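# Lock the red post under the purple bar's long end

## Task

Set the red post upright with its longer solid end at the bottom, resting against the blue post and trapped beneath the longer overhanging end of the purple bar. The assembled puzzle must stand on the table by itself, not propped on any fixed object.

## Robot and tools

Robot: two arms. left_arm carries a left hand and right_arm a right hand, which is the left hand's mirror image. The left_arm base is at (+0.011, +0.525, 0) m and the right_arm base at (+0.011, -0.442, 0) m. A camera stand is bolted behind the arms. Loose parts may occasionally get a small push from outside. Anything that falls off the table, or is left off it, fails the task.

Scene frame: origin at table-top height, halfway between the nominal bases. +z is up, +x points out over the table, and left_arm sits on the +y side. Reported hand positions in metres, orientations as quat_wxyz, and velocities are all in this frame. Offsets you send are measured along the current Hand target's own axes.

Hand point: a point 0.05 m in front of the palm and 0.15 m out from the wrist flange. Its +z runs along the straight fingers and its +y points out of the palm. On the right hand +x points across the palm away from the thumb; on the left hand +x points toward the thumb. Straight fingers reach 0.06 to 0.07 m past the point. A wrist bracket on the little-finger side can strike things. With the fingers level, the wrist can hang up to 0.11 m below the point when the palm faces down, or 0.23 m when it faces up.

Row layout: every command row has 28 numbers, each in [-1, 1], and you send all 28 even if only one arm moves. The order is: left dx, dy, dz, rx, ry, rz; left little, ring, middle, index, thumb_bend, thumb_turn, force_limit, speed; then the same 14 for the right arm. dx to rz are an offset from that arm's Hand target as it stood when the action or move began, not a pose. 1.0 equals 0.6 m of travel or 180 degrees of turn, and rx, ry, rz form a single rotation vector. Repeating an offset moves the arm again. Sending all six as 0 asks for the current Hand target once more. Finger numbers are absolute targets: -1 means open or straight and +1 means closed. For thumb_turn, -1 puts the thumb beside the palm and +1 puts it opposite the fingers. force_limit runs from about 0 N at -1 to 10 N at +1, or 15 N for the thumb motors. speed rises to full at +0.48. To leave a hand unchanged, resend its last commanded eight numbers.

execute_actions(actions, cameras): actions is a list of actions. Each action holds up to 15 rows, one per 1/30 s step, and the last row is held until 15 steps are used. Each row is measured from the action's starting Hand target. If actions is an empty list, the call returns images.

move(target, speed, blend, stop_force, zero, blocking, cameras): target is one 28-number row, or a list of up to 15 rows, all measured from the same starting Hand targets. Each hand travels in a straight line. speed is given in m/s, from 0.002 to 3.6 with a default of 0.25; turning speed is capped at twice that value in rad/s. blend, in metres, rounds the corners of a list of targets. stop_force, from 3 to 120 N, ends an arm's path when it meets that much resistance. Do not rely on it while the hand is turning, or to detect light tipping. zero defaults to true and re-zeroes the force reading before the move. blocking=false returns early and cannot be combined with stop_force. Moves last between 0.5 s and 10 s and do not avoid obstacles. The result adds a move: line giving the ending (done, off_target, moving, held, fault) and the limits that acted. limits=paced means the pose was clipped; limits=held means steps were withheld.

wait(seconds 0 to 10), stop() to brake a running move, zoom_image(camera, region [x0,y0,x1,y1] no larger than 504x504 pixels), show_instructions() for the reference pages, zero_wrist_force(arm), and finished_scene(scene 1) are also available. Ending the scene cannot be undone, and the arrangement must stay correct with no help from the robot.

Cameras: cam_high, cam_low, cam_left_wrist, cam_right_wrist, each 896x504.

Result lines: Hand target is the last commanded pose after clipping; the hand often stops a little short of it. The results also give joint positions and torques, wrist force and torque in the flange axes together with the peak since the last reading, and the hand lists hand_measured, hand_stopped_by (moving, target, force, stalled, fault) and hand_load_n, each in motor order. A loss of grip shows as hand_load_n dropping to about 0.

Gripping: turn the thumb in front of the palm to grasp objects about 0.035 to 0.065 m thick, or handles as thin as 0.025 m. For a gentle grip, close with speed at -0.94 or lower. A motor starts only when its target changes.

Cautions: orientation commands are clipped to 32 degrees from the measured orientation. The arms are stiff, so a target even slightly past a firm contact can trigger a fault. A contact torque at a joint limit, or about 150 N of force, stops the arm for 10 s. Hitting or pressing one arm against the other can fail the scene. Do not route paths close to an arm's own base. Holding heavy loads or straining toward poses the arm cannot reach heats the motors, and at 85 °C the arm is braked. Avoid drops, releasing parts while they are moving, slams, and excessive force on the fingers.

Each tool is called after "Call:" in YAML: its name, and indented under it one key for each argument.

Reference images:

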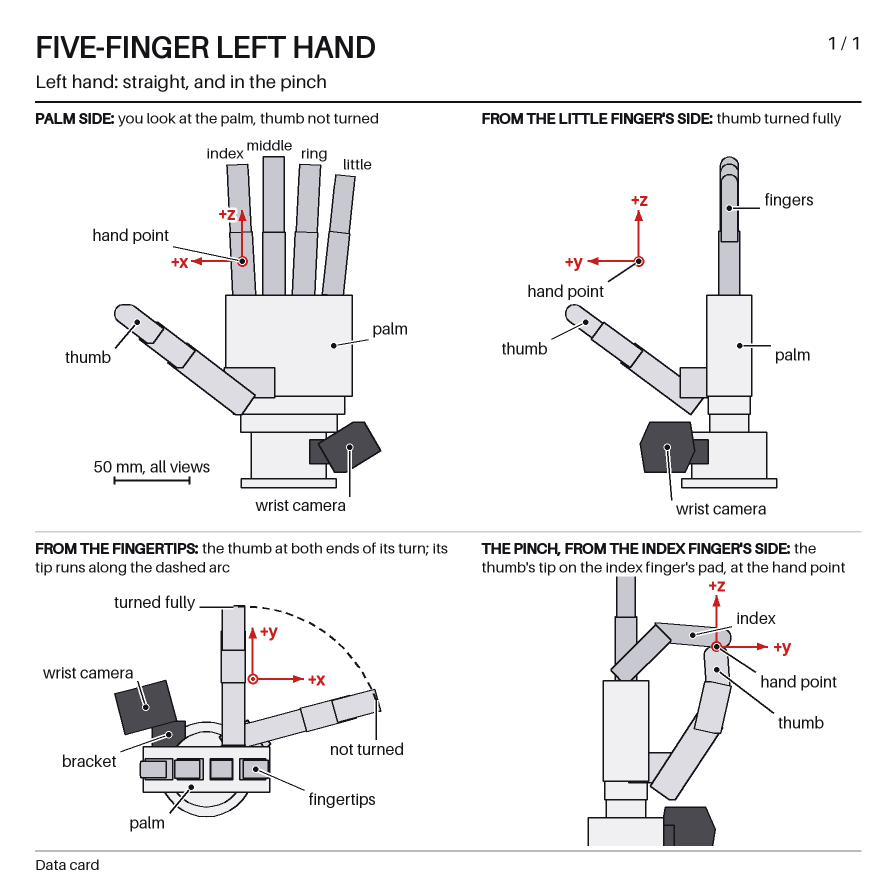

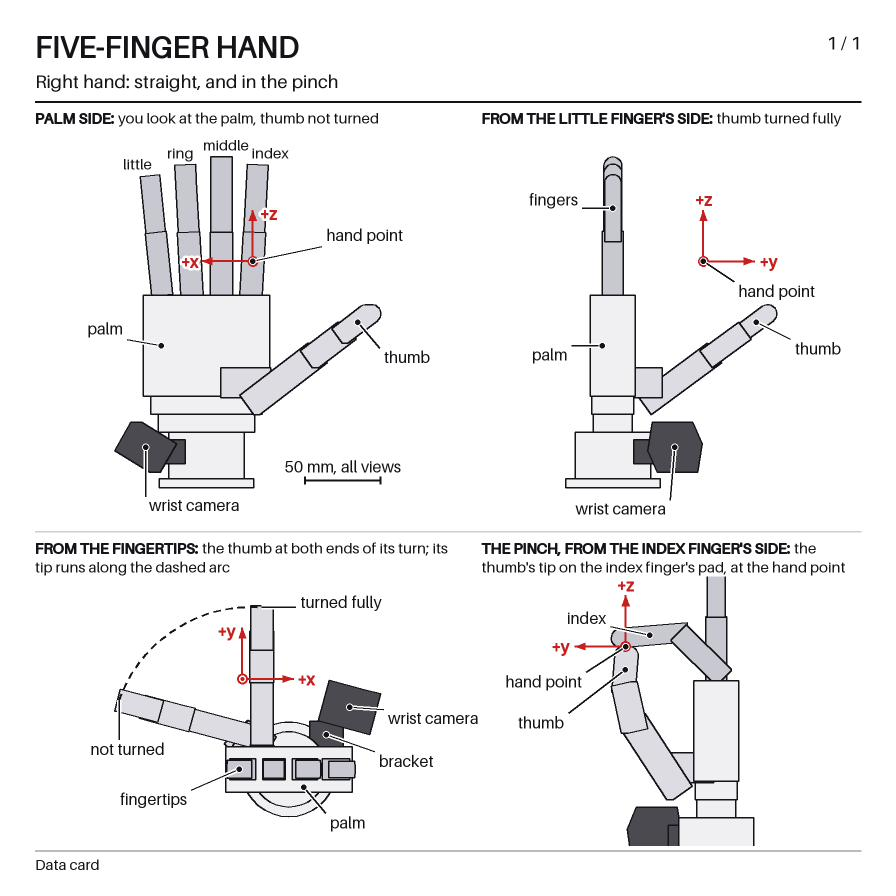

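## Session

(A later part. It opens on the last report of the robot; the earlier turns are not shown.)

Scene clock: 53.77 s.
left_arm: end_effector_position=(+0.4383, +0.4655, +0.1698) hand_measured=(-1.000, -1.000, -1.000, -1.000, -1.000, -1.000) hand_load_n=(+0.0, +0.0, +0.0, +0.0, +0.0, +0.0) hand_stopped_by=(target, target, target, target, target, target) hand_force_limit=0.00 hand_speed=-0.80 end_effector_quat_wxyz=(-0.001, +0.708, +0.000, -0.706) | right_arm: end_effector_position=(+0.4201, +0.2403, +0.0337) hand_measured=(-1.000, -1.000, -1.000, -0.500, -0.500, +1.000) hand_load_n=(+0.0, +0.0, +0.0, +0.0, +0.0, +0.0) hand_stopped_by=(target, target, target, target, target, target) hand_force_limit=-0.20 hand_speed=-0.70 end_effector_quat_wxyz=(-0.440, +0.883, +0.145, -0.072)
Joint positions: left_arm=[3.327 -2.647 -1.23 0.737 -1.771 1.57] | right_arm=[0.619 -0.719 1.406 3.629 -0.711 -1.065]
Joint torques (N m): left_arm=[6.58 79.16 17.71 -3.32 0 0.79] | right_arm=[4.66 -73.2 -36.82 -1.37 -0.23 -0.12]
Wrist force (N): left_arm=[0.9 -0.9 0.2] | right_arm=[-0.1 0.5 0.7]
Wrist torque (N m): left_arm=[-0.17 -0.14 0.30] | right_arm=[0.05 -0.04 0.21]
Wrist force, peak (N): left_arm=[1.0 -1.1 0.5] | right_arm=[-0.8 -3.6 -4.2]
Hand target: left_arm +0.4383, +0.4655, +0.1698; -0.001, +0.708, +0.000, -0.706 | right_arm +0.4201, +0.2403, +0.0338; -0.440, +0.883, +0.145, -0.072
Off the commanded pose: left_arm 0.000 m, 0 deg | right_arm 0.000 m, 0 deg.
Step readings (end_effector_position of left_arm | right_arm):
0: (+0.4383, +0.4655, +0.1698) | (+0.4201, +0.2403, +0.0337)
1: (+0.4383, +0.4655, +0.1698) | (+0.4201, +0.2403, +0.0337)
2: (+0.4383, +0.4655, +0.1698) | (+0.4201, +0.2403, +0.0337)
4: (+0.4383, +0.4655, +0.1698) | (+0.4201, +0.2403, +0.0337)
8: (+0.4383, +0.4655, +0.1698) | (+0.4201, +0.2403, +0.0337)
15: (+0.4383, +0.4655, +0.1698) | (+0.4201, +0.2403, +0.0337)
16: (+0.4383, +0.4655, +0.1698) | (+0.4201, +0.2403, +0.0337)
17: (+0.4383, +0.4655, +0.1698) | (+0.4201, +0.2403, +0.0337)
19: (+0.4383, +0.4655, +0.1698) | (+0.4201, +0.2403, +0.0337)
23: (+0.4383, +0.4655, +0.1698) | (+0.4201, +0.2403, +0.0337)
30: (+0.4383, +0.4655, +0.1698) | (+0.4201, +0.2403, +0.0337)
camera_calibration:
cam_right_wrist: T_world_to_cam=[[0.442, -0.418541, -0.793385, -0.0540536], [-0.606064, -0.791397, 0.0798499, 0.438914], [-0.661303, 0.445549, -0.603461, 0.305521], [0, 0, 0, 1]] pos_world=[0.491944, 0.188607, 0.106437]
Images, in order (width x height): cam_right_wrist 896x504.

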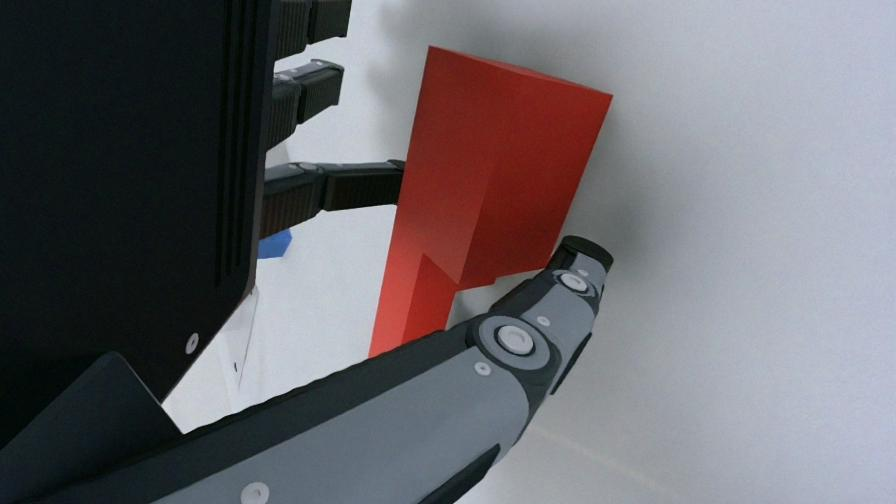

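Call:
move:
  target:
    - [0,0,0,0,0,0,-1,-1,-1,-1,-1,-1,0,-0.8,0,-0.1331,-0.1003,0,0,0,-1,-1,-1,-0.5,-0.5,1,-0.2,-0.7]
    - [0,0,0,0,0,0,-1,-1,-1,-1,-1,-1,0,-0.8,-0.1808,-0.0311,-0.6961,0.0802,0.234,-0.4439,-1,-1,-1,-0.5,-0.5,1,-0.2,-0.7]
  speed: [0.1,0.4]
  cameras: ["cam_right_wrist","cam_high"]

Scene clock: 59.13 s.
left_arm: end_effector_position=(+0.4383, +0.4655, +0.1698) hand_measured=(-1.000, -1.000, -1.000, -1.000, -1.000, -1.000) hand_load_n=(+0.0, +0.0, +0.0, +0.0, +0.5, +0.0) hand_stopped_by=(target, target, target, target, target, target) hand_force_limit=0.00 hand_speed=-0.80 end_effector_quat_wxyz=(-0.001, +0.708, +0.000, -0.706) | right_arm: end_effector_position=(+0.4204, -0.0998, +0.3001) hand_measured=(-1.000, -1.000, -1.000, -0.500, -0.500, +1.000) hand_load_n=(+0.0, +0.0, +0.0, +0.0, +0.0, +0.0) hand_stopped_by=(target, target, target, target, target, target) hand_force_limit=-0.20 hand_speed=-0.70 end_effector_quat_wxyz=(+0.500, -0.500, -0.500, -0.500)
Joint positions: left_arm=[3.327 -2.647 -1.23 0.737 -1.771 1.57] | right_arm=[-0.148 -1.255 2.28 2.115 0.121 -1.57]
Joint torques (N m): left_arm=[6.54 78.19 21.59 -3.26 0.17 0.77] | right_arm=[5.6 -11.98 -7.89 1.14 -1.22 -0.94]
Wrist force (N): left_arm=[0.4 -1.1 -0.1] | right_arm=[0.7 0.1 0.8]
Wrist torque (N m): left_arm=[-0.19 -0.09 0.27] | right_arm=[-0.03 0.12 0.11]
Wrist force, peak (N): left_arm=[1.0 -1.4 0.4] | right_arm=[0.3 0.2 3.2]
Hand target: left_arm +0.4383, +0.4655, +0.1698; -0.001, +0.708, +0.000, -0.706 | right_arm +0.4203, -0.0998, +0.3000; +0.500, -0.500, -0.500, -0.500
Off the commanded pose: left_arm 0.000 m, 0 deg | right_arm 0.000 m, 0 deg.
move: done
camera_calibration:
cam_right_wrist: T_world_to_cam=[[0.957135, 0.0483377, 0.285579, -0.478891], [0.271593, -0.492382, -0.82692, 0.0816266], [0.100642, 0.869036, -0.484404, 0.304133], [0, 0, 0, 1]] pos_world=[0.405586, -0.200963, 0.351583]
Images, in order (width x height): cam_high 896x504, cam_right_wrist 896x504.

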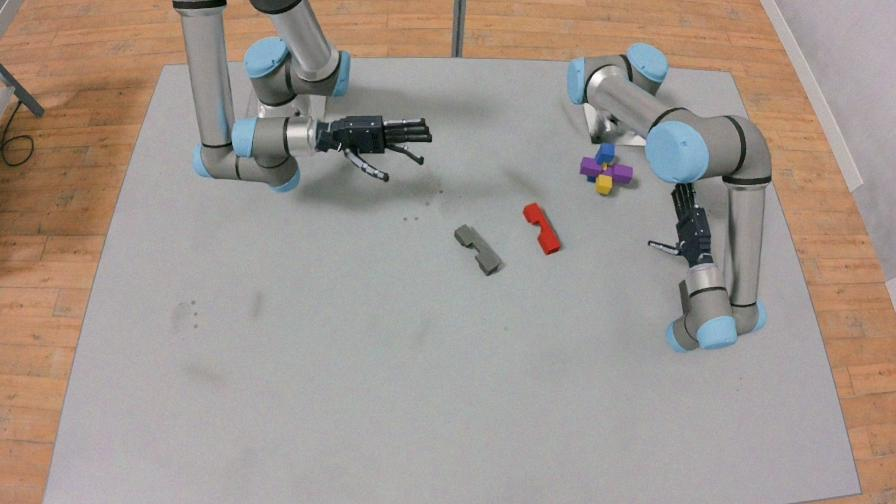

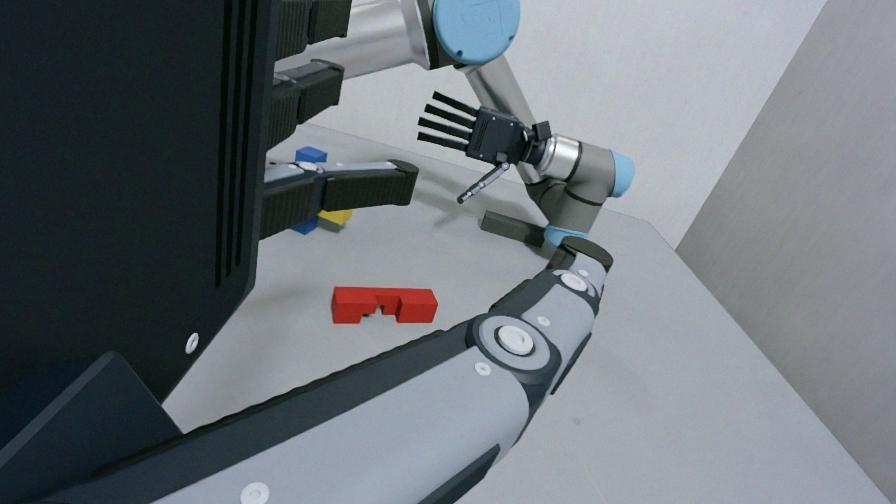

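Call:
zoom_image:
  camera: "cam_high"
  region: [510, 190, 580, 270]

Scaled by 6.300 from the camera's 896x504 image, which has a finer 1280x720 frame.

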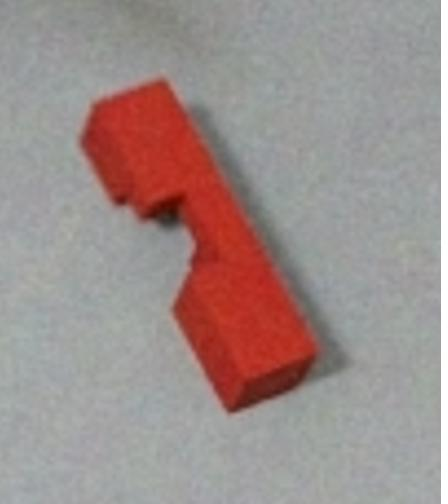

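Call:
move:
  target: [-0.1337,0.3592,-0.1862,-0.5,0,0,-1,-1,-1,-1,-1,-1,0,-0.8,0,0,0,0,0,0,-1,-1,-1,-0.5,-0.5,1,-0.2,-0.7]
  speed: 0.5
  cameras: ["cam_high"]

Scene clock: 61.90 s.
left_arm: end_effector_position=(+0.5495, +0.2497, +0.2501) hand_measured=(-1.000, -1.000, -1.000, -1.000, -1.000, -1.000) hand_load_n=(+0.0, +0.0, -0.5, +0.0, +0.0, +0.0) hand_stopped_by=(target, target, target, target, target, target) hand_force_limit=0.00 hand_speed=-0.80 end_effector_quat_wxyz=(+0.500, +0.501, +0.499, -0.500) end_effector_velocity=(+0.001, +0.000, +0.000) end_effector_angular_velocity=(+0.000, -0.002, +0.005) | right_arm: end_effector_position=(+0.4203, -0.0998, +0.3000) hand_measured=(-1.000, -1.000, -1.000, -0.500, -0.500, +1.000) hand_load_n=(+0.0, +0.0, +0.5, +0.0, +0.0, +0.0) hand_stopped_by=(target, target, target, target, target, target) hand_force_limit=-0.20 hand_speed=-0.70 end_effector_quat_wxyz=(+0.500, -0.500, -0.500, -0.500)
Joint positions: left_arm=[3.358 -2.188 -1.943 0.994 -0.231 1.568] | right_arm=[-0.148 -1.255 2.28 2.115 0.121 -1.57]
Joint velocities: left_arm=[-0.001 0.001 0.001 0.001 0.007 0] | right_arm=[within noise]
Joint torques (N m): left_arm=[-4.28 17.12 6.56 -1.68 1.28 -0.63] | right_arm=[5.67 -28.2 -25.07 -0.56 -1.39 0.37]
Wrist force (N): left_arm=[0.7 -1.3 0.6] | right_arm=[0.5 0.2 0.8]
Wrist torque (N m): left_arm=[-0.23 -0.08 0.38] | right_arm=[-0.01 0.16 0.10]
Wrist force, peak (N): left_arm=[0.8 -3.5 0.1] | right_arm=[0.9 0.0 1.1]
Hand target: left_arm +0.5494, +0.2497, +0.2500; +0.500, +0.501, +0.499, -0.500 | right_arm +0.4203, -0.0998, +0.3000; +0.500, -0.500, -0.500, -0.500
Off the commanded pose: left_arm 0.000 m, 0 deg | right_arm 0.000 m, 0 deg.
move: done
Images, in order (width x height): cam_high 896x504.

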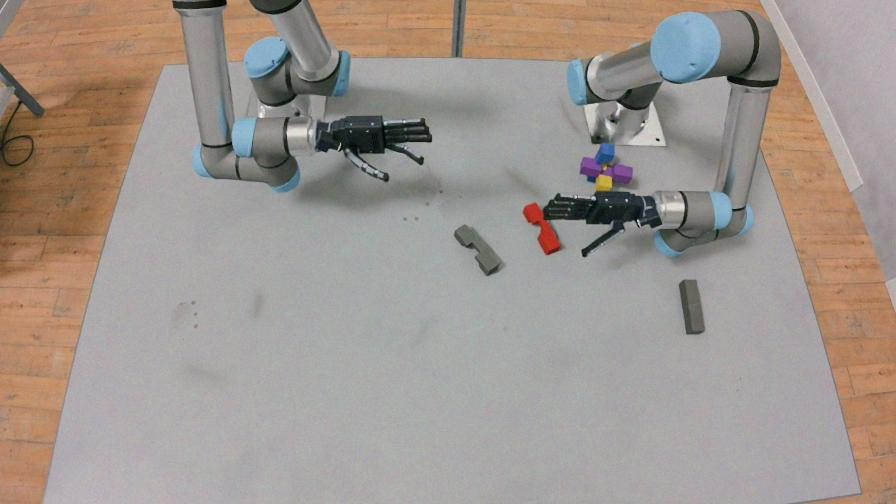

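Call:
move:
  target: [0,0.3092,0.0828,-0.3889,0,0,-1,-1,-1,-1,-1,-1,0,-0.8,0,0,0,0,0,0,-1,-1,-1,-0.5,-0.5,1,-0.2,-0.7]
  speed: 0.4

Scene clock: 64.33 s.
left_arm: end_effector_position=(+0.7348, +0.1997, +0.2500) hand_measured=(-1.000, -1.000, -1.000, -1.000, -1.000, -1.000) hand_load_n=(+0.0, +0.0, +0.0, +0.0, +0.0, +0.0) hand_stopped_by=(target, target, target, target, target, target) hand_force_limit=0.00 hand_speed=-0.80 end_effector_quat_wxyz=(+0.697, +0.124, +0.696, -0.123) | right_arm: end_effector_position=(+0.4203, -0.0998, +0.3000) hand_measured=(-1.000, -1.000, -1.000, -0.500, -0.500, +1.000) hand_load_n=(+0.0, +0.0, +0.0, +0.0, +0.0, +0.0) hand_stopped_by=(target, target, target, target, target, target) hand_force_limit=-0.20 hand_speed=-0.70 end_effector_quat_wxyz=(+0.500, -0.500, -0.500, -0.500)
Joint positions: left_arm=[2.809 -2.301 -1.705 0.865 1.541 1.572] | right_arm=[-0.148 -1.255 2.28 2.115 0.121 -1.57]
Joint torques (N m): left_arm=[-4.44 70.67 26.63 0.53 1.31 0.03] | right_arm=[4.74 -38.56 -26.06 -0.51 -1.58 -0.17]
Wrist force (N): left_arm=[0.8 -0.8 0.4] | right_arm=[0.6 0.2 0.8]
Wrist torque (N m): left_arm=[-0.13 -0.06 0.32] | right_arm=[-0.02 0.15 0.11]
Wrist force, peak (N): left_arm=[0.7 -5.6 -0.3] | right_arm=[0.8 0.2 0.9]
Hand target: left_arm +0.7348, +0.1996, +0.2503; +0.697, +0.124, +0.696, -0.123 | right_arm +0.4203, -0.0998, +0.3000; +0.500, -0.500, -0.500, -0.500
Off the commanded pose: left_arm 0.000 m, 0 deg | right_arm 0.000 m, 0 deg.
move: done

Call:
move:
  target: [-0.0833,-0.0265,-0.3182,0.2082,0.4677,0.2082,-1,-1,-0.5,-0.5,-0.5,1,0,0,0,0.0833,-0.3333,0,0,0,-1,-1,-1,-0.5,-0.5,1,-0.2,-0.7]
  speed: 0.4
  cameras: ["cam_high"]

Scene clock: 68.50 s.
left_arm: end_effector_position=(+0.5501, +0.2502, +0.2998) hand_measured=(-1.000, -1.000, -0.500, -0.500, -0.500, +1.000) hand_load_n=(+0.0, +0.0, +0.0, +0.0, +0.0, +0.0) hand_stopped_by=(target, target, target, target, target, target) hand_force_limit=0.00 hand_speed=0.00 end_effector_quat_wxyz=(+0.001, +0.560, +0.829, +0.001) end_effector_velocity=(-0.002, +0.000, +0.000) end_effector_angular_velocity=(+0.002, +0.004, -0.002) | right_arm: end_effector_position=(+0.4704, -0.2998, +0.3000) hand_measured=(-1.000, -1.000, -1.000, -0.500, -0.500, +1.000) hand_load_n=(+0.0, +0.0, +0.0, +0.0, +0.0, +0.5) hand_stopped_by=(target, target, target, target, target, target) hand_force_limit=-0.20 hand_speed=-0.70 end_effector_quat_wxyz=(+0.500, -0.500, -0.500, -0.500)
Joint positions: left_arm=[2.773 -1.776 -1.44 -1.495 1.572 2.403] | right_arm=[-0.62 -1.166 2.129 2.178 0.593 -1.57]
Joint velocities: left_arm=[0 0.001 0 -0.006 0 0.001] | right_arm=[within noise]
Joint torques (N m): left_arm=[3.55 55.25 20.54 0.16 1.33 0.8] | right_arm=[0.53 -49.5 4.07 -0.54 -0.77 -0.85]
Wrist force (N): left_arm=[-0.9 -1.1 1.3] | right_arm=[0.2 0.0 0.8]
Wrist torque (N m): left_arm=[-0.34 0.33 -0.11] | right_arm=[-0.04 0.21 0.02]
Wrist force, peak (N): left_arm=[0.0 -3.0 0.0] | right_arm=[0.6 -0.1 1.8]
Hand target: left_arm +0.5500, +0.2503, +0.3000; +0.001, +0.560, +0.829, +0.001 | right_arm +0.4703, -0.2998, +0.3000; +0.500, -0.500, -0.500, -0.500
Off the commanded pose: left_arm 0.000 m, 0 deg | right_arm 0.000 m, 0 deg.
move: done
Images, in order (width x height): cam_high 896x504.

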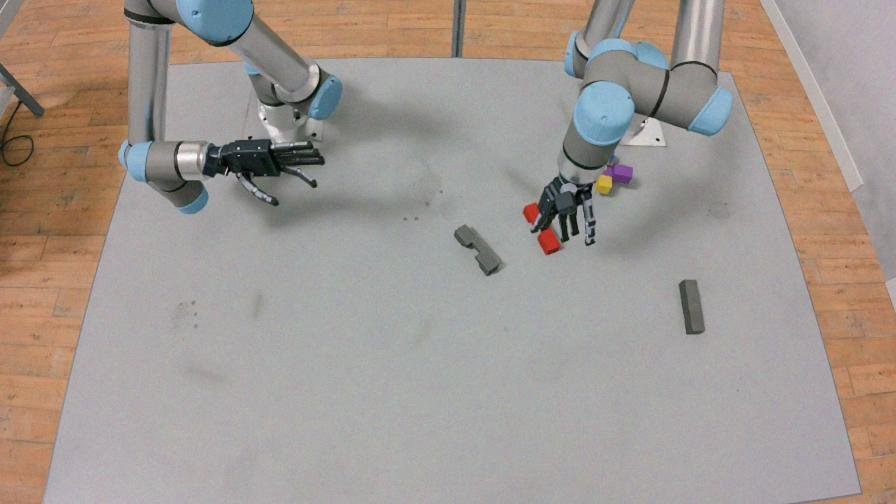

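Call:
move:
  target: [0.0628,-0.334,0.2333,0.2291,0.2309,0.4631,-1,-1,-0.5,-0.5,-0.5,1,0,0,0,0,0,0,0,0,-1,-1,-1,-0.5,-0.5,1,-0.2,-0.7]
  speed: 0.4
  cameras: ["cam_high","cam_left_wrist"]

Scene clock: 71.40 s.
left_arm: end_effector_position=(+0.3503, +0.2106, +0.1594) hand_measured=(-1.000, -1.000, -0.500, -0.500, -0.500, +1.000) hand_load_n=(+0.0, +0.0, +0.0, +0.0, +0.0, +0.0) hand_stopped_by=(target, target, target, target, target, target) hand_force_limit=0.00 hand_speed=0.00 end_effector_quat_wxyz=(-0.439, +0.879, +0.167, -0.082) | right_arm: end_effector_position=(+0.4703, -0.2998, +0.3000) hand_measured=(-1.000, -1.000, -1.000, -0.500, -0.500, +1.000) hand_load_n=(+0.0, +0.0, +0.0, +0.0, +0.0, +0.0) hand_stopped_by=(target, target, target, target, target, target) hand_force_limit=-0.20 hand_speed=-0.70 end_effector_quat_wxyz=(+0.500, -0.500, -0.500, -0.500)
Joint positions: left_arm=[2.44 -1.94 -1.527 -2.105 1.97 3.462] | right_arm=[-0.62 -1.166 2.129 2.178 0.593 -1.57]
Joint torques (N m): left_arm=[-2.47 60.74 32.85 1.67 1.01 0.81] | right_arm=[-0.58 -49.57 4.35 -0.64 1.7 -0.57]
Wrist force (N): left_arm=[-0.6 0.5 0.4] | right_arm=[0.4 0.0 0.8]
Wrist torque (N m): left_arm=[0.01 0.19 -0.20] | right_arm=[-0.05 0.18 0.03]
Wrist force, peak (N): left_arm=[-1.4 -0.9 1.9] | right_arm=[0.7 0.0 0.9]
Hand target: left_arm +0.3503, +0.2105, +0.1596; -0.438, +0.879, +0.167, -0.082 | right_arm +0.4703, -0.2998, +0.3000; +0.500, -0.500, -0.500, -0.500
Off the commanded pose: left_arm 0.000 m, 0 deg | right_arm 0.000 m, 0 deg.
move: done
camera_calibration:
cam_left_wrist: T_world_to_cam=[[0.0763412, 0.642794, 0.762226, -0.274715], [0.96701, -0.234059, 0.100534, -0.30466], [0.243028, 0.729405, -0.639457, -0.0176786], [0, 0, 0, 1]] pos_world=[0.319878, 0.118171, 0.228718]
Images, in order (width x height): cam_high 896x504, cam_left_wrist 896x504.

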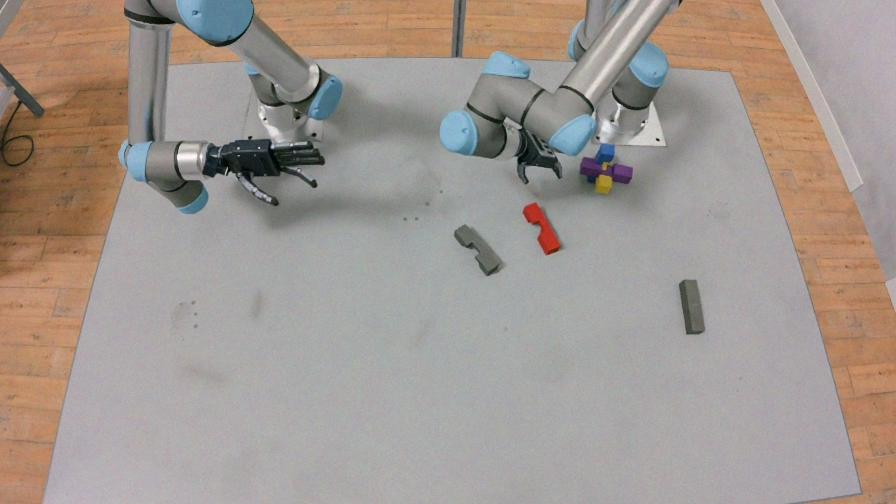

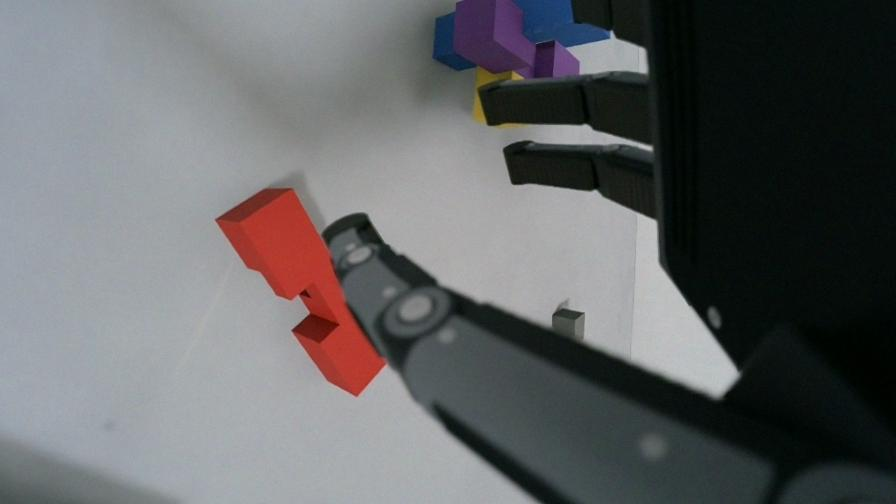

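Call:
zoom_image:
  camera: "cam_left_wrist"
  region: [190, 160, 430, 420]

Scaled by 1.938 from the camera's 896x504 image, which has a finer 1280x720 frame.

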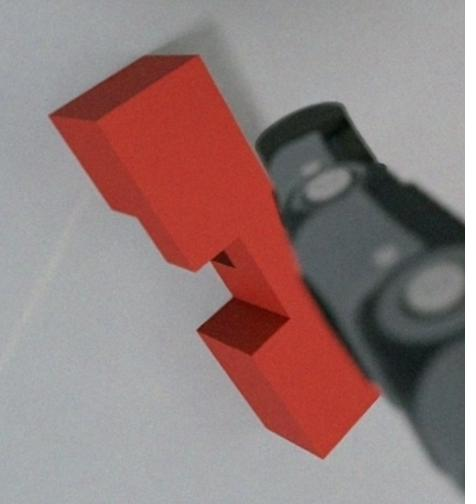

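Call:
move:
  target: [0.0285,0.1102,0.0732,0,0,0.0022,-1,-1,-0.5,-0.5,-0.5,1,0,0,0,0,0,0,0,0,-1,-1,-1,-0.5,-0.5,1,-0.2,-0.7]
  speed: 0.2
  cameras: ["cam_left_wrist"]

Call:
zoom_image:
  camera: "cam_left_wrist"
  region: [150, 50, 500, 400]

Scene clock: 73.43 s.
left_arm: end_effector_position=(+0.3681, +0.2125, +0.0803) hand_measured=(-1.000, -1.000, -0.500, -0.500, -0.500, +1.000) hand_load_n=(+0.0, +0.0, +0.0, +0.0, +0.0, +0.0) hand_stopped_by=(target, target, target, target, target, target) hand_force_limit=0.00 hand_speed=0.00 end_effector_quat_wxyz=(-0.438, +0.880, +0.164, -0.084) | right_arm: end_effector_position=(+0.4703, -0.2998, +0.3000) hand_measured=(-1.000, -1.000, -1.000, -0.500, -0.500, +1.000) hand_load_n=(+0.0, +0.0, +0.0, +0.0, +0.0, +0.5) hand_stopped_by=(target, target, target, target, target, target) hand_force_limit=-0.20 hand_speed=-0.70 end_effector_quat_wxyz=(+0.500, -0.500, -0.500, -0.500)
Joint positions: left_arm=[2.462 -2.035 -1.607 -1.923 1.987 3.485] | right_arm=[-0.62 -1.166 2.129 2.178 0.593 -1.57]
Joint torques (N m): left_arm=[-4.3 56.09 28.92 1.7 -0.7 -0.25] | right_arm=[-1.93 -49.36 3.02 -0.65 1.71 -0.4]
Wrist force (N): left_arm=[-1.0 0.5 0.3] | right_arm=[0.3 0.0 0.8]
Wrist torque (N m): left_arm=[0.05 0.23 -0.24] | right_arm=[-0.04 0.18 0.04]
Wrist force, peak (N): left_arm=[-0.4 2.4 1.7] | right_arm=[0.6 0.4 0.8]
Hand target: left_arm +0.3681, +0.2124, +0.0804; -0.438, +0.880, +0.164, -0.084 | right_arm +0.4703, -0.2998, +0.3000; +0.500, -0.500, -0.500, -0.500
Off the commanded pose: left_arm 0.000 m, 0 deg | right_arm 0.000 m, 0 deg.
move: done
camera_calibration:
cam_left_wrist: T_world_to_cam=[[0.0831069, 0.643963, 0.760529, -0.219627], [0.966494, -0.238074, 0.0959706, -0.312058], [0.242863, 0.727071, -0.642172, -0.0732339], [0, 0, 0, 1]] pos_world=[0.33764, 0.120386, 0.149953]
Images, in order (width x height): cam_left_wrist 896x504.

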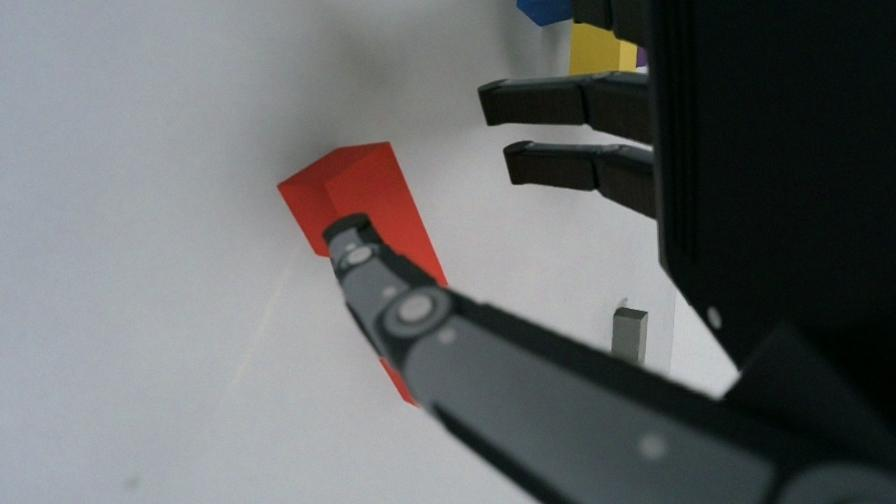

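Scaled by 1.440 from the camera's 896x504 image, which has a finer 1280x720 frame.

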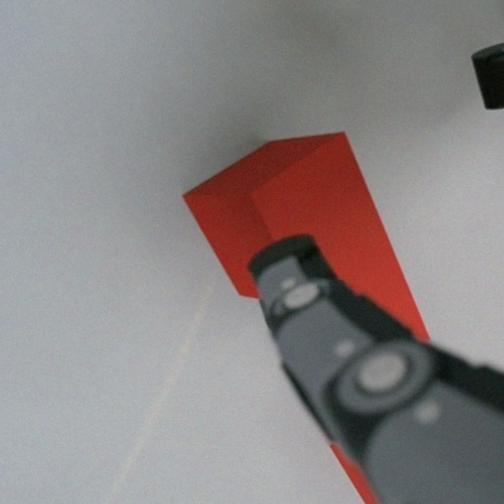

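Call:
move:
  target: [-0.0007,0.0582,0.041,0,0,0,-1,-1,-0.5,-0.5,-0.5,1,0,0,0,0,0,0,0,0,-1,-1,-1,-0.5,-0.5,1,-0.2,-0.7]
  speed: 0.05
  stop_force: 6
  cameras: ["cam_left_wrist"]

Call:
zoom_image:
  camera: "cam_left_wrist"
  region: [200, 50, 600, 400]

Scene clock: 75.83 s.
left_arm: end_effector_position=(+0.3681, +0.2109, +0.0377) hand_measured=(-1.000, -1.000, -0.500, -0.500, -0.500, +1.000) hand_load_n=(+0.0, +0.0, +0.0, +0.0, +0.0, +0.0) hand_stopped_by=(target, target, target, target, target, target) hand_force_limit=0.00 hand_speed=0.00 end_effector_quat_wxyz=(-0.438, +0.880, +0.164, -0.084) | right_arm: end_effector_position=(+0.4703, -0.2998, +0.3000) hand_measured=(-1.000, -1.000, -1.000, -0.500, -0.500, +1.000) hand_load_n=(+0.0, +0.0, +0.0, +0.0, +0.0, +0.0) hand_stopped_by=(target, target, target, target, target, target) hand_force_limit=-0.20 hand_speed=-0.70 end_effector_quat_wxyz=(+0.500, -0.500, -0.500, -0.500)
Joint positions: left_arm=[2.46 -2.09 -1.647 -1.829 1.985 3.484] | right_arm=[-0.62 -1.166 2.129 2.178 0.593 -1.57]
Joint torques (N m): left_arm=[3.56 64.37 30.3 1.28 1.11 0.72] | right_arm=[-3.88 -48.93 3.74 -0.61 1.67 -0.18]
Wrist force (N): left_arm=[-0.1 0.7 1.0] | right_arm=[0.3 -0.2 1.0]
Wrist torque (N m): left_arm=[0.03 0.14 -0.22] | right_arm=[-0.09 0.19 0.03]
Wrist force, peak (N): left_arm=[-0.5 0.8 1.2] | right_arm=[0.3 -0.2 1.0]
Hand target: left_arm +0.3681, +0.2109, +0.0377; -0.438, +0.880, +0.164, -0.084 | right_arm +0.4703, -0.2998, +0.3000; +0.500, -0.500, -0.500, -0.500
Off the commanded pose: left_arm 0.000 m, 0 deg | right_arm 0.000 m, 0 deg.
move: done
camera_calibration:
cam_left_wrist: T_world_to_cam=[[0.0829411, 0.644149, 0.76039, -0.18615], [0.966433, -0.238171, 0.0963462, -0.308358], [0.243164, 0.726875, -0.642281, -0.0994936], [0, 0, 0, 1]] pos_world=[0.33764, 0.118785, 0.107353]
Images, in order (width x height): cam_left_wrist 896x504.

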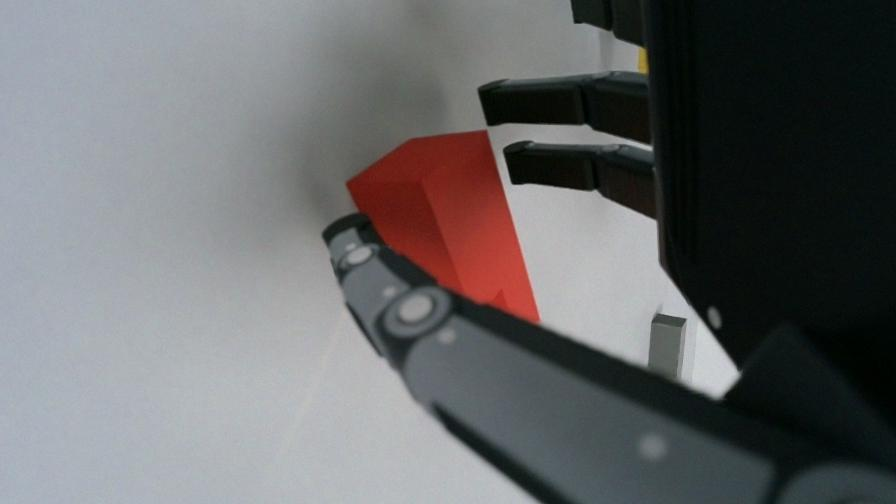

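Scaled by 1.260 from the camera's 896x504 image, which has a finer 1280x720 frame.

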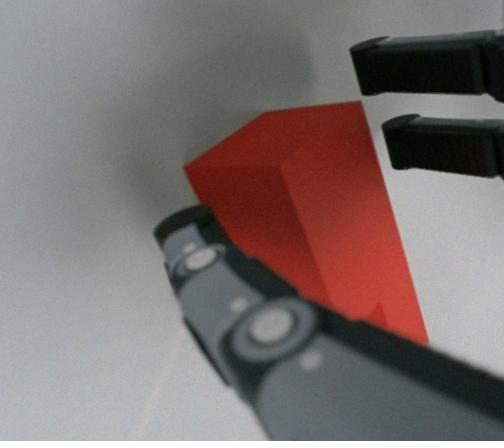

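Call:
execute_actions:
  actions:
    - [[0,0,0,0,0,0,-1,-1,0.3,0.3,0.2,1,0,-0.9,0,0,0,0,0,0,-1,-1,-1,-0.5,-0.5,1,-0.2,-0.7]]
    - [[0,0,0,0,0,0,-1,-1,0.3,0.3,0.2,1,0,-0.9,0,0,0,0,0,0,-1,-1,-1,-0.5,-0.5,1,-0.2,-0.7]]
    - [[0,0,0,0,0,0,-1,-1,0.3,0.3,0.2,1,0,-0.9,0,0,0,0,0,0,-1,-1,-1,-0.5,-0.5,1,-0.2,-0.7]]
  cameras: ["cam_left_wrist"]

Call:
zoom_image:
  camera: "cam_left_wrist"
  region: [200, 50, 600, 400]

Scene clock: 78.13 s.
left_arm: end_effector_position=(+0.3681, +0.2109, +0.0377) hand_measured=(-1.000, -1.000, -0.130, -0.122, -0.310, +1.000) hand_load_n=(+0.0, +0.0, +5.5, +6.5, +8.0, -2.5) hand_stopped_by=(target, target, force, force, force, target) hand_force_limit=0.00 hand_speed=-0.90 end_effector_quat_wxyz=(-0.438, +0.880, +0.164, -0.084) | right_arm: end_effector_position=(+0.4703, -0.2998, +0.3000) hand_measured=(-1.000, -1.000, -1.000, -0.500, -0.500, +1.000) hand_load_n=(+0.0, +0.0, +0.0, +0.0, +0.0, +0.0) hand_stopped_by=(target, target, target, target, target, target) hand_force_limit=-0.20 hand_speed=-0.70 end_effector_quat_wxyz=(+0.500, -0.500, -0.500, -0.500)
Joint positions: left_arm=[2.46 -2.09 -1.647 -1.829 1.985 3.484] | right_arm=[-0.62 -1.166 2.129 2.178 0.593 -1.57]
Joint torques (N m): left_arm=[7.31 64.28 29.62 1.38 1.6 0.77] | right_arm=[-4.63 -48.99 3.34 -0.5 1.77 0.03]
Wrist force (N): left_arm=[-0.2 1.0 0.7] | right_arm=[0.4 -0.1 0.7]
Wrist torque (N m): left_arm=[0.06 0.13 -0.21] | right_arm=[-0.05 0.19 0.03]
Wrist force, peak (N): left_arm=[-0.4 0.9 1.3] | right_arm=[0.4 -0.2 1.0]
Hand target: left_arm +0.3681, +0.2109, +0.0377; -0.438, +0.880, +0.164, -0.084 | right_arm +0.4703, -0.2998, +0.3000; +0.500, -0.500, -0.500, -0.500
Off the commanded pose: left_arm 0.000 m, 0 deg | right_arm 0.000 m, 0 deg.
Step readings (end_effector_position of left_arm | right_arm):
0: (+0.3681, +0.2109, +0.0377) | (+0.4703, -0.2998, +0.3000)
1: (+0.3681, +0.2109, +0.0377) | (+0.4703, -0.2998, +0.3000)
2: (+0.3681, +0.2109, +0.0377) | (+0.4703, -0.2998, +0.3000)
4: (+0.3681, +0.2109, +0.0377) | (+0.4703, -0.2998, +0.3000)
8: (+0.3681, +0.2109, +0.0377) | (+0.4703, -0.2998, +0.3000)
15: (+0.3681, +0.2109, +0.0377) | (+0.4703, -0.2998, +0.3000)
16: (+0.3681, +0.2109, +0.0377) | (+0.4703, -0.2998, +0.3000)
17: (+0.3681, +0.2109, +0.0377) | (+0.4703, -0.2998, +0.3000)
19: (+0.3681, +0.2109, +0.0377) | (+0.4703, -0.2998, +0.3000)
23: (+0.3681, +0.2109, +0.0377) | (+0.4703, -0.2998, +0.3000)
30: (+0.3681, +0.2109, +0.0377) | (+0.4703, -0.2998, +0.3000)
31: (+0.3681, +0.2109, +0.0377) | (+0.4703, -0.2998, +0.3000)
32: (+0.3681, +0.2109, +0.0377) | (+0.4703, -0.2998, +0.3000)
34: (+0.3681, +0.2109, +0.0377) | (+0.4703, -0.2998, +0.3000)
38: (+0.3681, +0.2109, +0.0377) | (+0.4703, -0.2998, +0.3000)
45: (+0.3681, +0.2109, +0.0377) | (+0.4703, -0.2998, +0.3000)
camera_calibration:
cam_left_wrist: T_world_to_cam=[[0.0828684, 0.644168, 0.760382, -0.186191], [0.966439, -0.238122, 0.0964035, -0.308349], [0.243164, 0.726874, -0.642282, -0.0995659], [0, 0, 0, 1]] pos_world=[0.337641, 0.118885, 0.107353]
Images, in order (width x height): cam_left_wrist 896x504.

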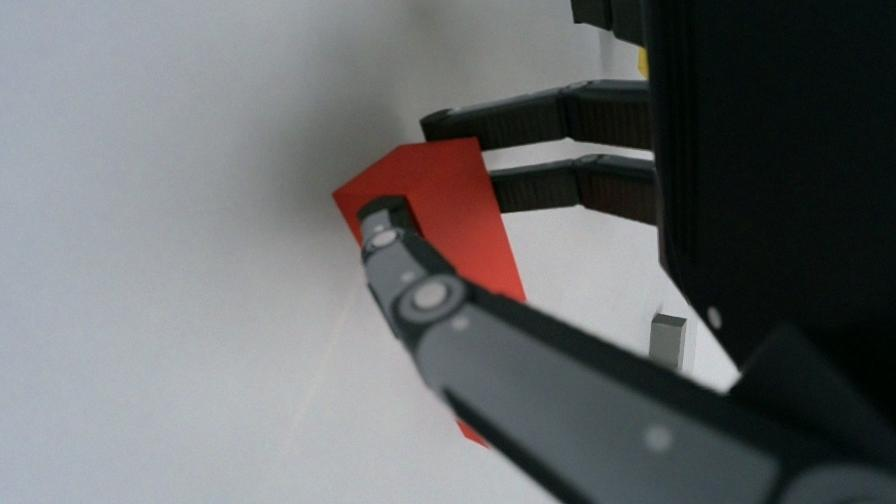

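Scaled by 1.260 from the camera's 896x504 image, which has a finer 1280x720 frame.

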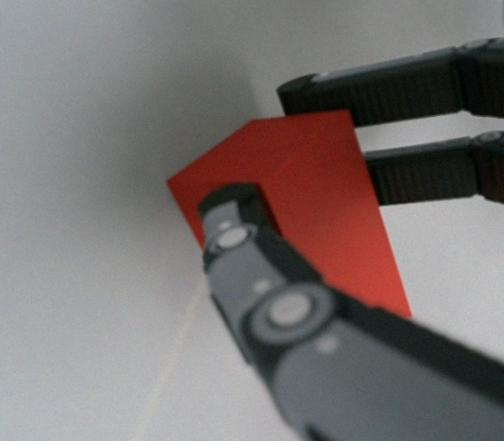

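Call:
execute_actions:
  actions:
    - [[0,0,0,0,0,0,-1,-1,-0.5,-0.5,-0.5,1,0,-0.7,0,0,0,0,0,0,-1,-1,-1,-0.5,-0.5,1,-0.2,-0.7]]
    - [[0,0,0,0,0,0,-1,-1,-0.5,-0.5,-0.5,1,0,-0.7,0,0,0,0,0,0,-1,-1,-1,-0.5,-0.5,1,-0.2,-0.7]]
  cameras: ["cam_left_wrist"]

Call:
zoom_image:
  camera: "cam_left_wrist"
  region: [300, 80, 600, 380]

Scene clock: 80.00 s.
left_arm: end_effector_position=(+0.3681, +0.2109, +0.0377) hand_measured=(-1.000, -1.000, -0.500, -0.500, -0.500, +1.000) hand_load_n=(+0.0, +0.0, +0.0, +0.0, +0.0, +0.0) hand_stopped_by=(target, target, target, target, target, target) hand_force_limit=0.00 hand_speed=-0.70 end_effector_quat_wxyz=(-0.438, +0.880, +0.164, -0.084) | right_arm: end_effector_position=(+0.4703, -0.2998, +0.3000) hand_measured=(-1.000, -1.000, -1.000, -0.500, -0.500, +1.000) hand_load_n=(+0.0, +0.0, +0.0, +0.0, +0.0, +0.0) hand_stopped_by=(target, target, target, target, target, target) hand_force_limit=-0.20 hand_speed=-0.70 end_effector_quat_wxyz=(+0.500, -0.500, -0.500, -0.500)
Joint positions: left_arm=[2.46 -2.09 -1.647 -1.829 1.985 3.484] | right_arm=[-0.62 -1.166 2.129 2.178 0.593 -1.57]
Joint torques (N m): left_arm=[6.17 63.55 28.88 1.29 1.61 0.73] | right_arm=[-5.36 -49.83 3.59 -0.62 1.73 0.18]
Wrist force (N): left_arm=[-0.4 0.7 0.8] | right_arm=[0.6 0.0 0.6]
Wrist torque (N m): left_arm=[0.05 0.18 -0.23] | right_arm=[-0.03 0.16 0.05]
Wrist force, peak (N): left_arm=[-0.6 1.2 0.9] | right_arm=[0.6 0.0 0.9]
Hand target: left_arm +0.3681, +0.2109, +0.0377; -0.438, +0.880, +0.164, -0.084 | right_arm +0.4703, -0.2998, +0.3000; +0.500, -0.500, -0.500, -0.500
Off the commanded pose: left_arm 0.000 m, 0 deg | right_arm 0.000 m, 0 deg.
Step readings (end_effector_position of left_arm | right_arm):
0: (+0.3681, +0.2109, +0.0377) | (+0.4703, -0.2998, +0.3000)
1: (+0.3681, +0.2109, +0.0377) | (+0.4703, -0.2998, +0.3000)
2: (+0.3681, +0.2109, +0.0377) | (+0.4703, -0.2998, +0.3000)
4: (+0.3681, +0.2109, +0.0377) | (+0.4703, -0.2998, +0.3000)
8: (+0.3681, +0.2109, +0.0377) | (+0.4703, -0.2998, +0.3000)
15: (+0.3681, +0.2109, +0.0377) | (+0.4703, -0.2998, +0.3000)
16: (+0.3681, +0.2109, +0.0377) | (+0.4703, -0.2998, +0.3000)
17: (+0.3681, +0.2109, +0.0377) | (+0.4703, -0.2998, +0.3000)
19: (+0.3681, +0.2109, +0.0377) | (+0.4703, -0.2998, +0.3000)
23: (+0.3681, +0.2109, +0.0377) | (+0.4703, -0.2998, +0.3000)
30: (+0.3681, +0.2109, +0.0377) | (+0.4703, -0.2998, +0.3000)
camera_calibration:
cam_left_wrist: T_world_to_cam=[[0.0828684, 0.644168, 0.760382, -0.186191], [0.966439, -0.238122, 0.0964035, -0.308349], [0.243164, 0.726874, -0.642282, -0.0995659], [0, 0, 0, 1]] pos_world=[0.337641, 0.118885, 0.107353]
Images, in order (width x height): cam_left_wrist 896x504.

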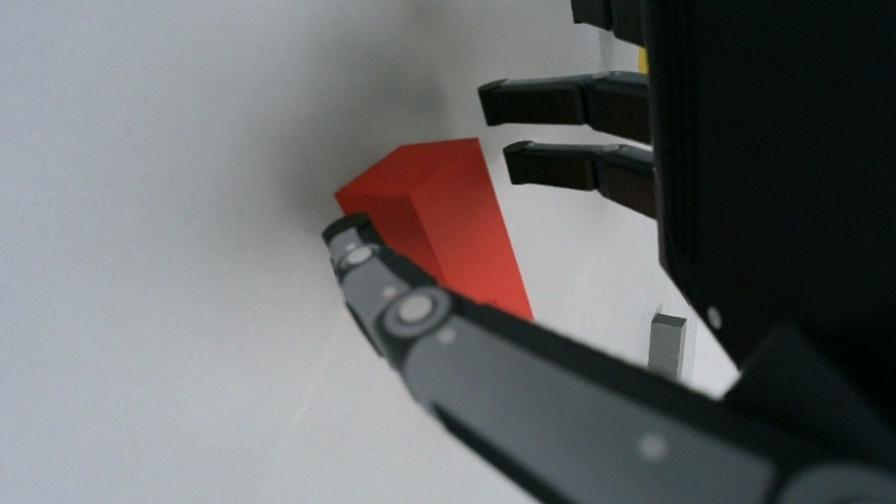

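Scaled by 1.680 from the camera's 896x504 image, which has a finer 1280x720 frame.

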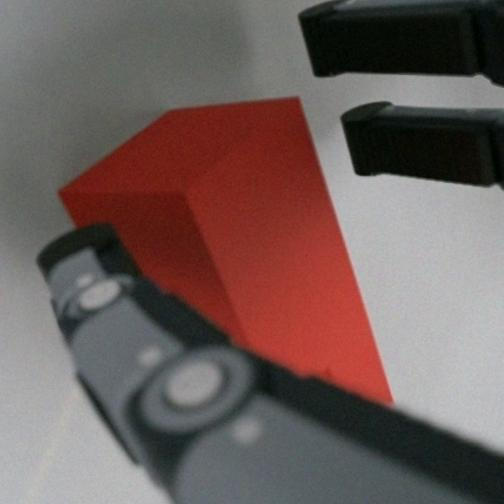

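Call:
move:
  target: [0.0127,0.0064,-0.0085,0,-0.0044,-0.0033,-1,-1,-0.5,-0.5,-0.5,1,0,-0.7,0,0,0,0,0,0,-1,-1,-1,-0.5,-0.5,1,-0.2,-0.7]
  speed: 0.05

Call:
execute_actions:
  actions:
    - [[0,0,0,0,0,0,-1,-1,0.3,0.3,0.2,1,0,-0.9,0,0,0,0,0,0,-1,-1,-1,-0.5,-0.5,1,-0.2,-0.7]]
    - [[0,0,0,0,0,0,-1,-1,0.3,0.3,0.2,1,0,-0.9,0,0,0,0,0,0,-1,-1,-1,-0.5,-0.5,1,-0.2,-0.7]]
    - [[0,0,0,0,0,0,-1,-1,0.3,0.3,0.2,1,0,-0.9,0,0,0,0,0,0,-1,-1,-1,-0.5,-0.5,1,-0.2,-0.7]]
  cameras: ["cam_left_wrist"]

Call:
zoom_image:
  camera: "cam_left_wrist"
  region: [300, 80, 600, 380]

Scene clock: 81.20 s.
left_arm: end_effector_position=(+0.3776, +0.2078, +0.0375) hand_measured=(-1.000, -1.000, -0.500, -0.500, -0.500, +1.000) hand_load_n=(+0.0, +0.0, +0.0, +0.0, +0.0, +0.0) hand_stopped_by=(target, target, target, target, target, target) hand_force_limit=0.00 hand_speed=-0.70 end_effector_quat_wxyz=(-0.438, +0.878, +0.172, -0.088) | right_arm: end_effector_position=(+0.4703, -0.2998, +0.3000) hand_measured=(-1.000, -1.000, -1.000, -0.500, -0.500, +1.000) hand_load_n=(+0.0, +0.0, +0.0, +0.0, +0.0, +0.0) hand_stopped_by=(target, target, target, target, target, target) hand_force_limit=-0.20 hand_speed=-0.70 end_effector_quat_wxyz=(+0.500, -0.500, -0.500, -0.500)
Joint positions: left_arm=[2.469 -2.11 -1.613 -1.845 1.979 3.478] | right_arm=[-0.62 -1.166 2.129 2.178 0.593 -1.57]
Joint torques (N m): left_arm=[-4.14 57.23 6.01 1.74 1.33 0.79] | right_arm=[-6.88 -49.75 3.46 -0.53 1.61 0.42]
Wrist force (N): left_arm=[-0.2 0.7 0.7] | right_arm=[0.3 0.0 0.7]
Wrist torque (N m): left_arm=[0.09 0.15 -0.23] | right_arm=[-0.04 0.19 0.03]
Wrist force, peak (N): left_arm=[-0.4 1.0 1.0] | right_arm=[0.7 0.0 0.8]
Hand target: left_arm +0.3775, +0.2078, +0.0376; -0.437, +0.878, +0.172, -0.087 | right_arm +0.4703, -0.2998, +0.3000; +0.500, -0.500, -0.500, -0.500
Off the commanded pose: left_arm 0.000 m, 0 deg | right_arm 0.000 m, 0 deg.
move: done

Scene clock: 82.90 s.
left_arm: end_effector_position=(+0.3775, +0.2078, +0.0376) hand_measured=(-1.000, -1.000, -0.130, -0.130, -0.310, +1.000) hand_load_n=(+0.0, +0.0, +6.0, +5.5, +7.5, -2.5) hand_stopped_by=(target, target, force, force, force, target) hand_force_limit=0.00 hand_speed=-0.90 end_effector_quat_wxyz=(-0.437, +0.878, +0.172, -0.087) | right_arm: end_effector_position=(+0.4703, -0.2998, +0.3000) hand_measured=(-1.000, -1.000, -1.000, -0.500, -0.500, +1.000) hand_load_n=(+0.0, +0.0, +0.0, +0.0, +0.0, +0.0) hand_stopped_by=(target, target, target, target, target, target) hand_force_limit=-0.20 hand_speed=-0.70 end_effector_quat_wxyz=(+0.500, -0.500, -0.500, -0.500)
Joint positions: left_arm=[2.469 -2.11 -1.613 -1.845 1.979 3.478] | right_arm=[-0.62 -1.166 2.129 2.178 0.593 -1.57]
Joint torques (N m): left_arm=[-4.27 65.77 5.09 1.54 2 0.77] | right_arm=[-7.49 -49.11 2.86 -0.45 1.63 0.35]
Wrist force (N): left_arm=[-0.6 1.0 0.8] | right_arm=[0.5 0.0 0.6]
Wrist torque (N m): left_arm=[0.10 0.20 -0.24] | right_arm=[-0.02 0.17 0.04]
Wrist force, peak (N): left_arm=[0.0 1.0 1.4] | right_arm=[0.7 0.0 0.7]
Hand target: left_arm +0.3775, +0.2078, +0.0376; -0.437, +0.878, +0.172, -0.087 | right_arm +0.4703, -0.2998, +0.3000; +0.500, -0.500, -0.500, -0.500
Off the commanded pose: left_arm 0.000 m, 0 deg | right_arm 0.000 m, 0 deg.
Step readings (end_effector_position of left_arm | right_arm):
0: (+0.3776, +0.2078, +0.0375) | (+0.4703, -0.2998, +0.3000)
1: (+0.3776, +0.2078, +0.0375) | (+0.4703, -0.2998, +0.3000)
2: (+0.3775, +0.2078, +0.0375) | (+0.4703, -0.2998, +0.3000)
4: (+0.3775, +0.2078, +0.0375) | (+0.4703, -0.2998, +0.3000)
8: (+0.3775, +0.2078, +0.0376) | (+0.4703, -0.2998, +0.3000)
15: (+0.3775, +0.2078, +0.0376) | (+0.4703, -0.2998, +0.3000)
16: (+0.3775, +0.2078, +0.0376) | (+0.4703, -0.2998, +0.3000)
17: (+0.3775, +0.2078, +0.0376) | (+0.4703, -0.2998, +0.3000)
19: (+0.3775, +0.2078, +0.0376) | (+0.4703, -0.2998, +0.3000)
23: (+0.3775, +0.2078, +0.0376) | (+0.4703, -0.2998, +0.3000)
30: (+0.3775, +0.2078, +0.0376) | (+0.4703, -0.2998, +0.3000)
31: (+0.3775, +0.2078, +0.0376) | (+0.4703, -0.2998, +0.3000)
32: (+0.3775, +0.2078, +0.0376) | (+0.4703, -0.2998, +0.3000)
34: (+0.3775, +0.2078, +0.0376) | (+0.4703, -0.2998, +0.3000)
38: (+0.3775, +0.2078, +0.0376) | (+0.4703, -0.2998, +0.3000)
45: (+0.3775, +0.2078, +0.0376) | (+0.4703, -0.2998, +0.3000)
camera_calibration:
cam_left_wrist: T_world_to_cam=[[0.071841, 0.645471, 0.760398, -0.180979], [0.970407, -0.221445, 0.0962933, -0.323171], [0.230541, 0.730978, -0.642279, -0.0955693], [0, 0, 0, 1]] pos_world=[0.348641, 0.115111, 0.107353]
Images, in order (width x height): cam_left_wrist 896x504.

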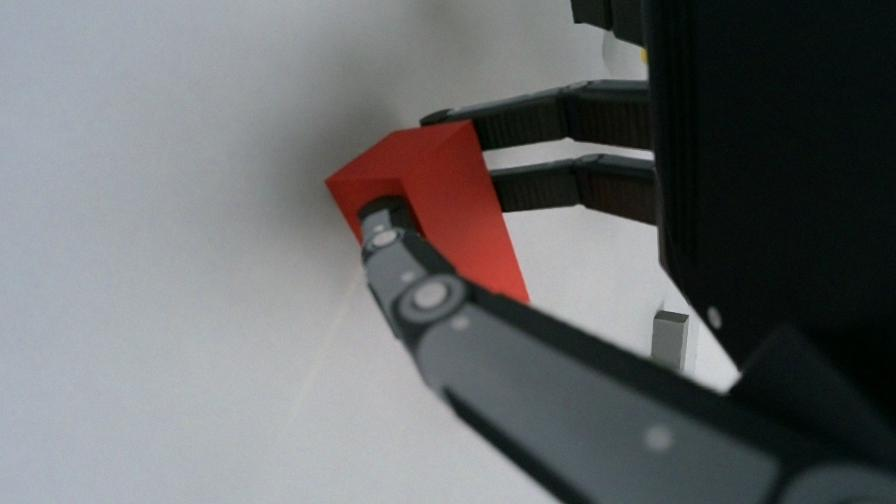

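Scaled by 1.680 from the camera's 896x504 image, which has a finer 1280x720 frame.

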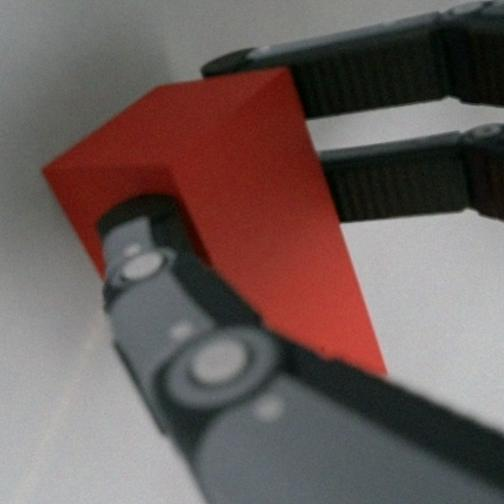

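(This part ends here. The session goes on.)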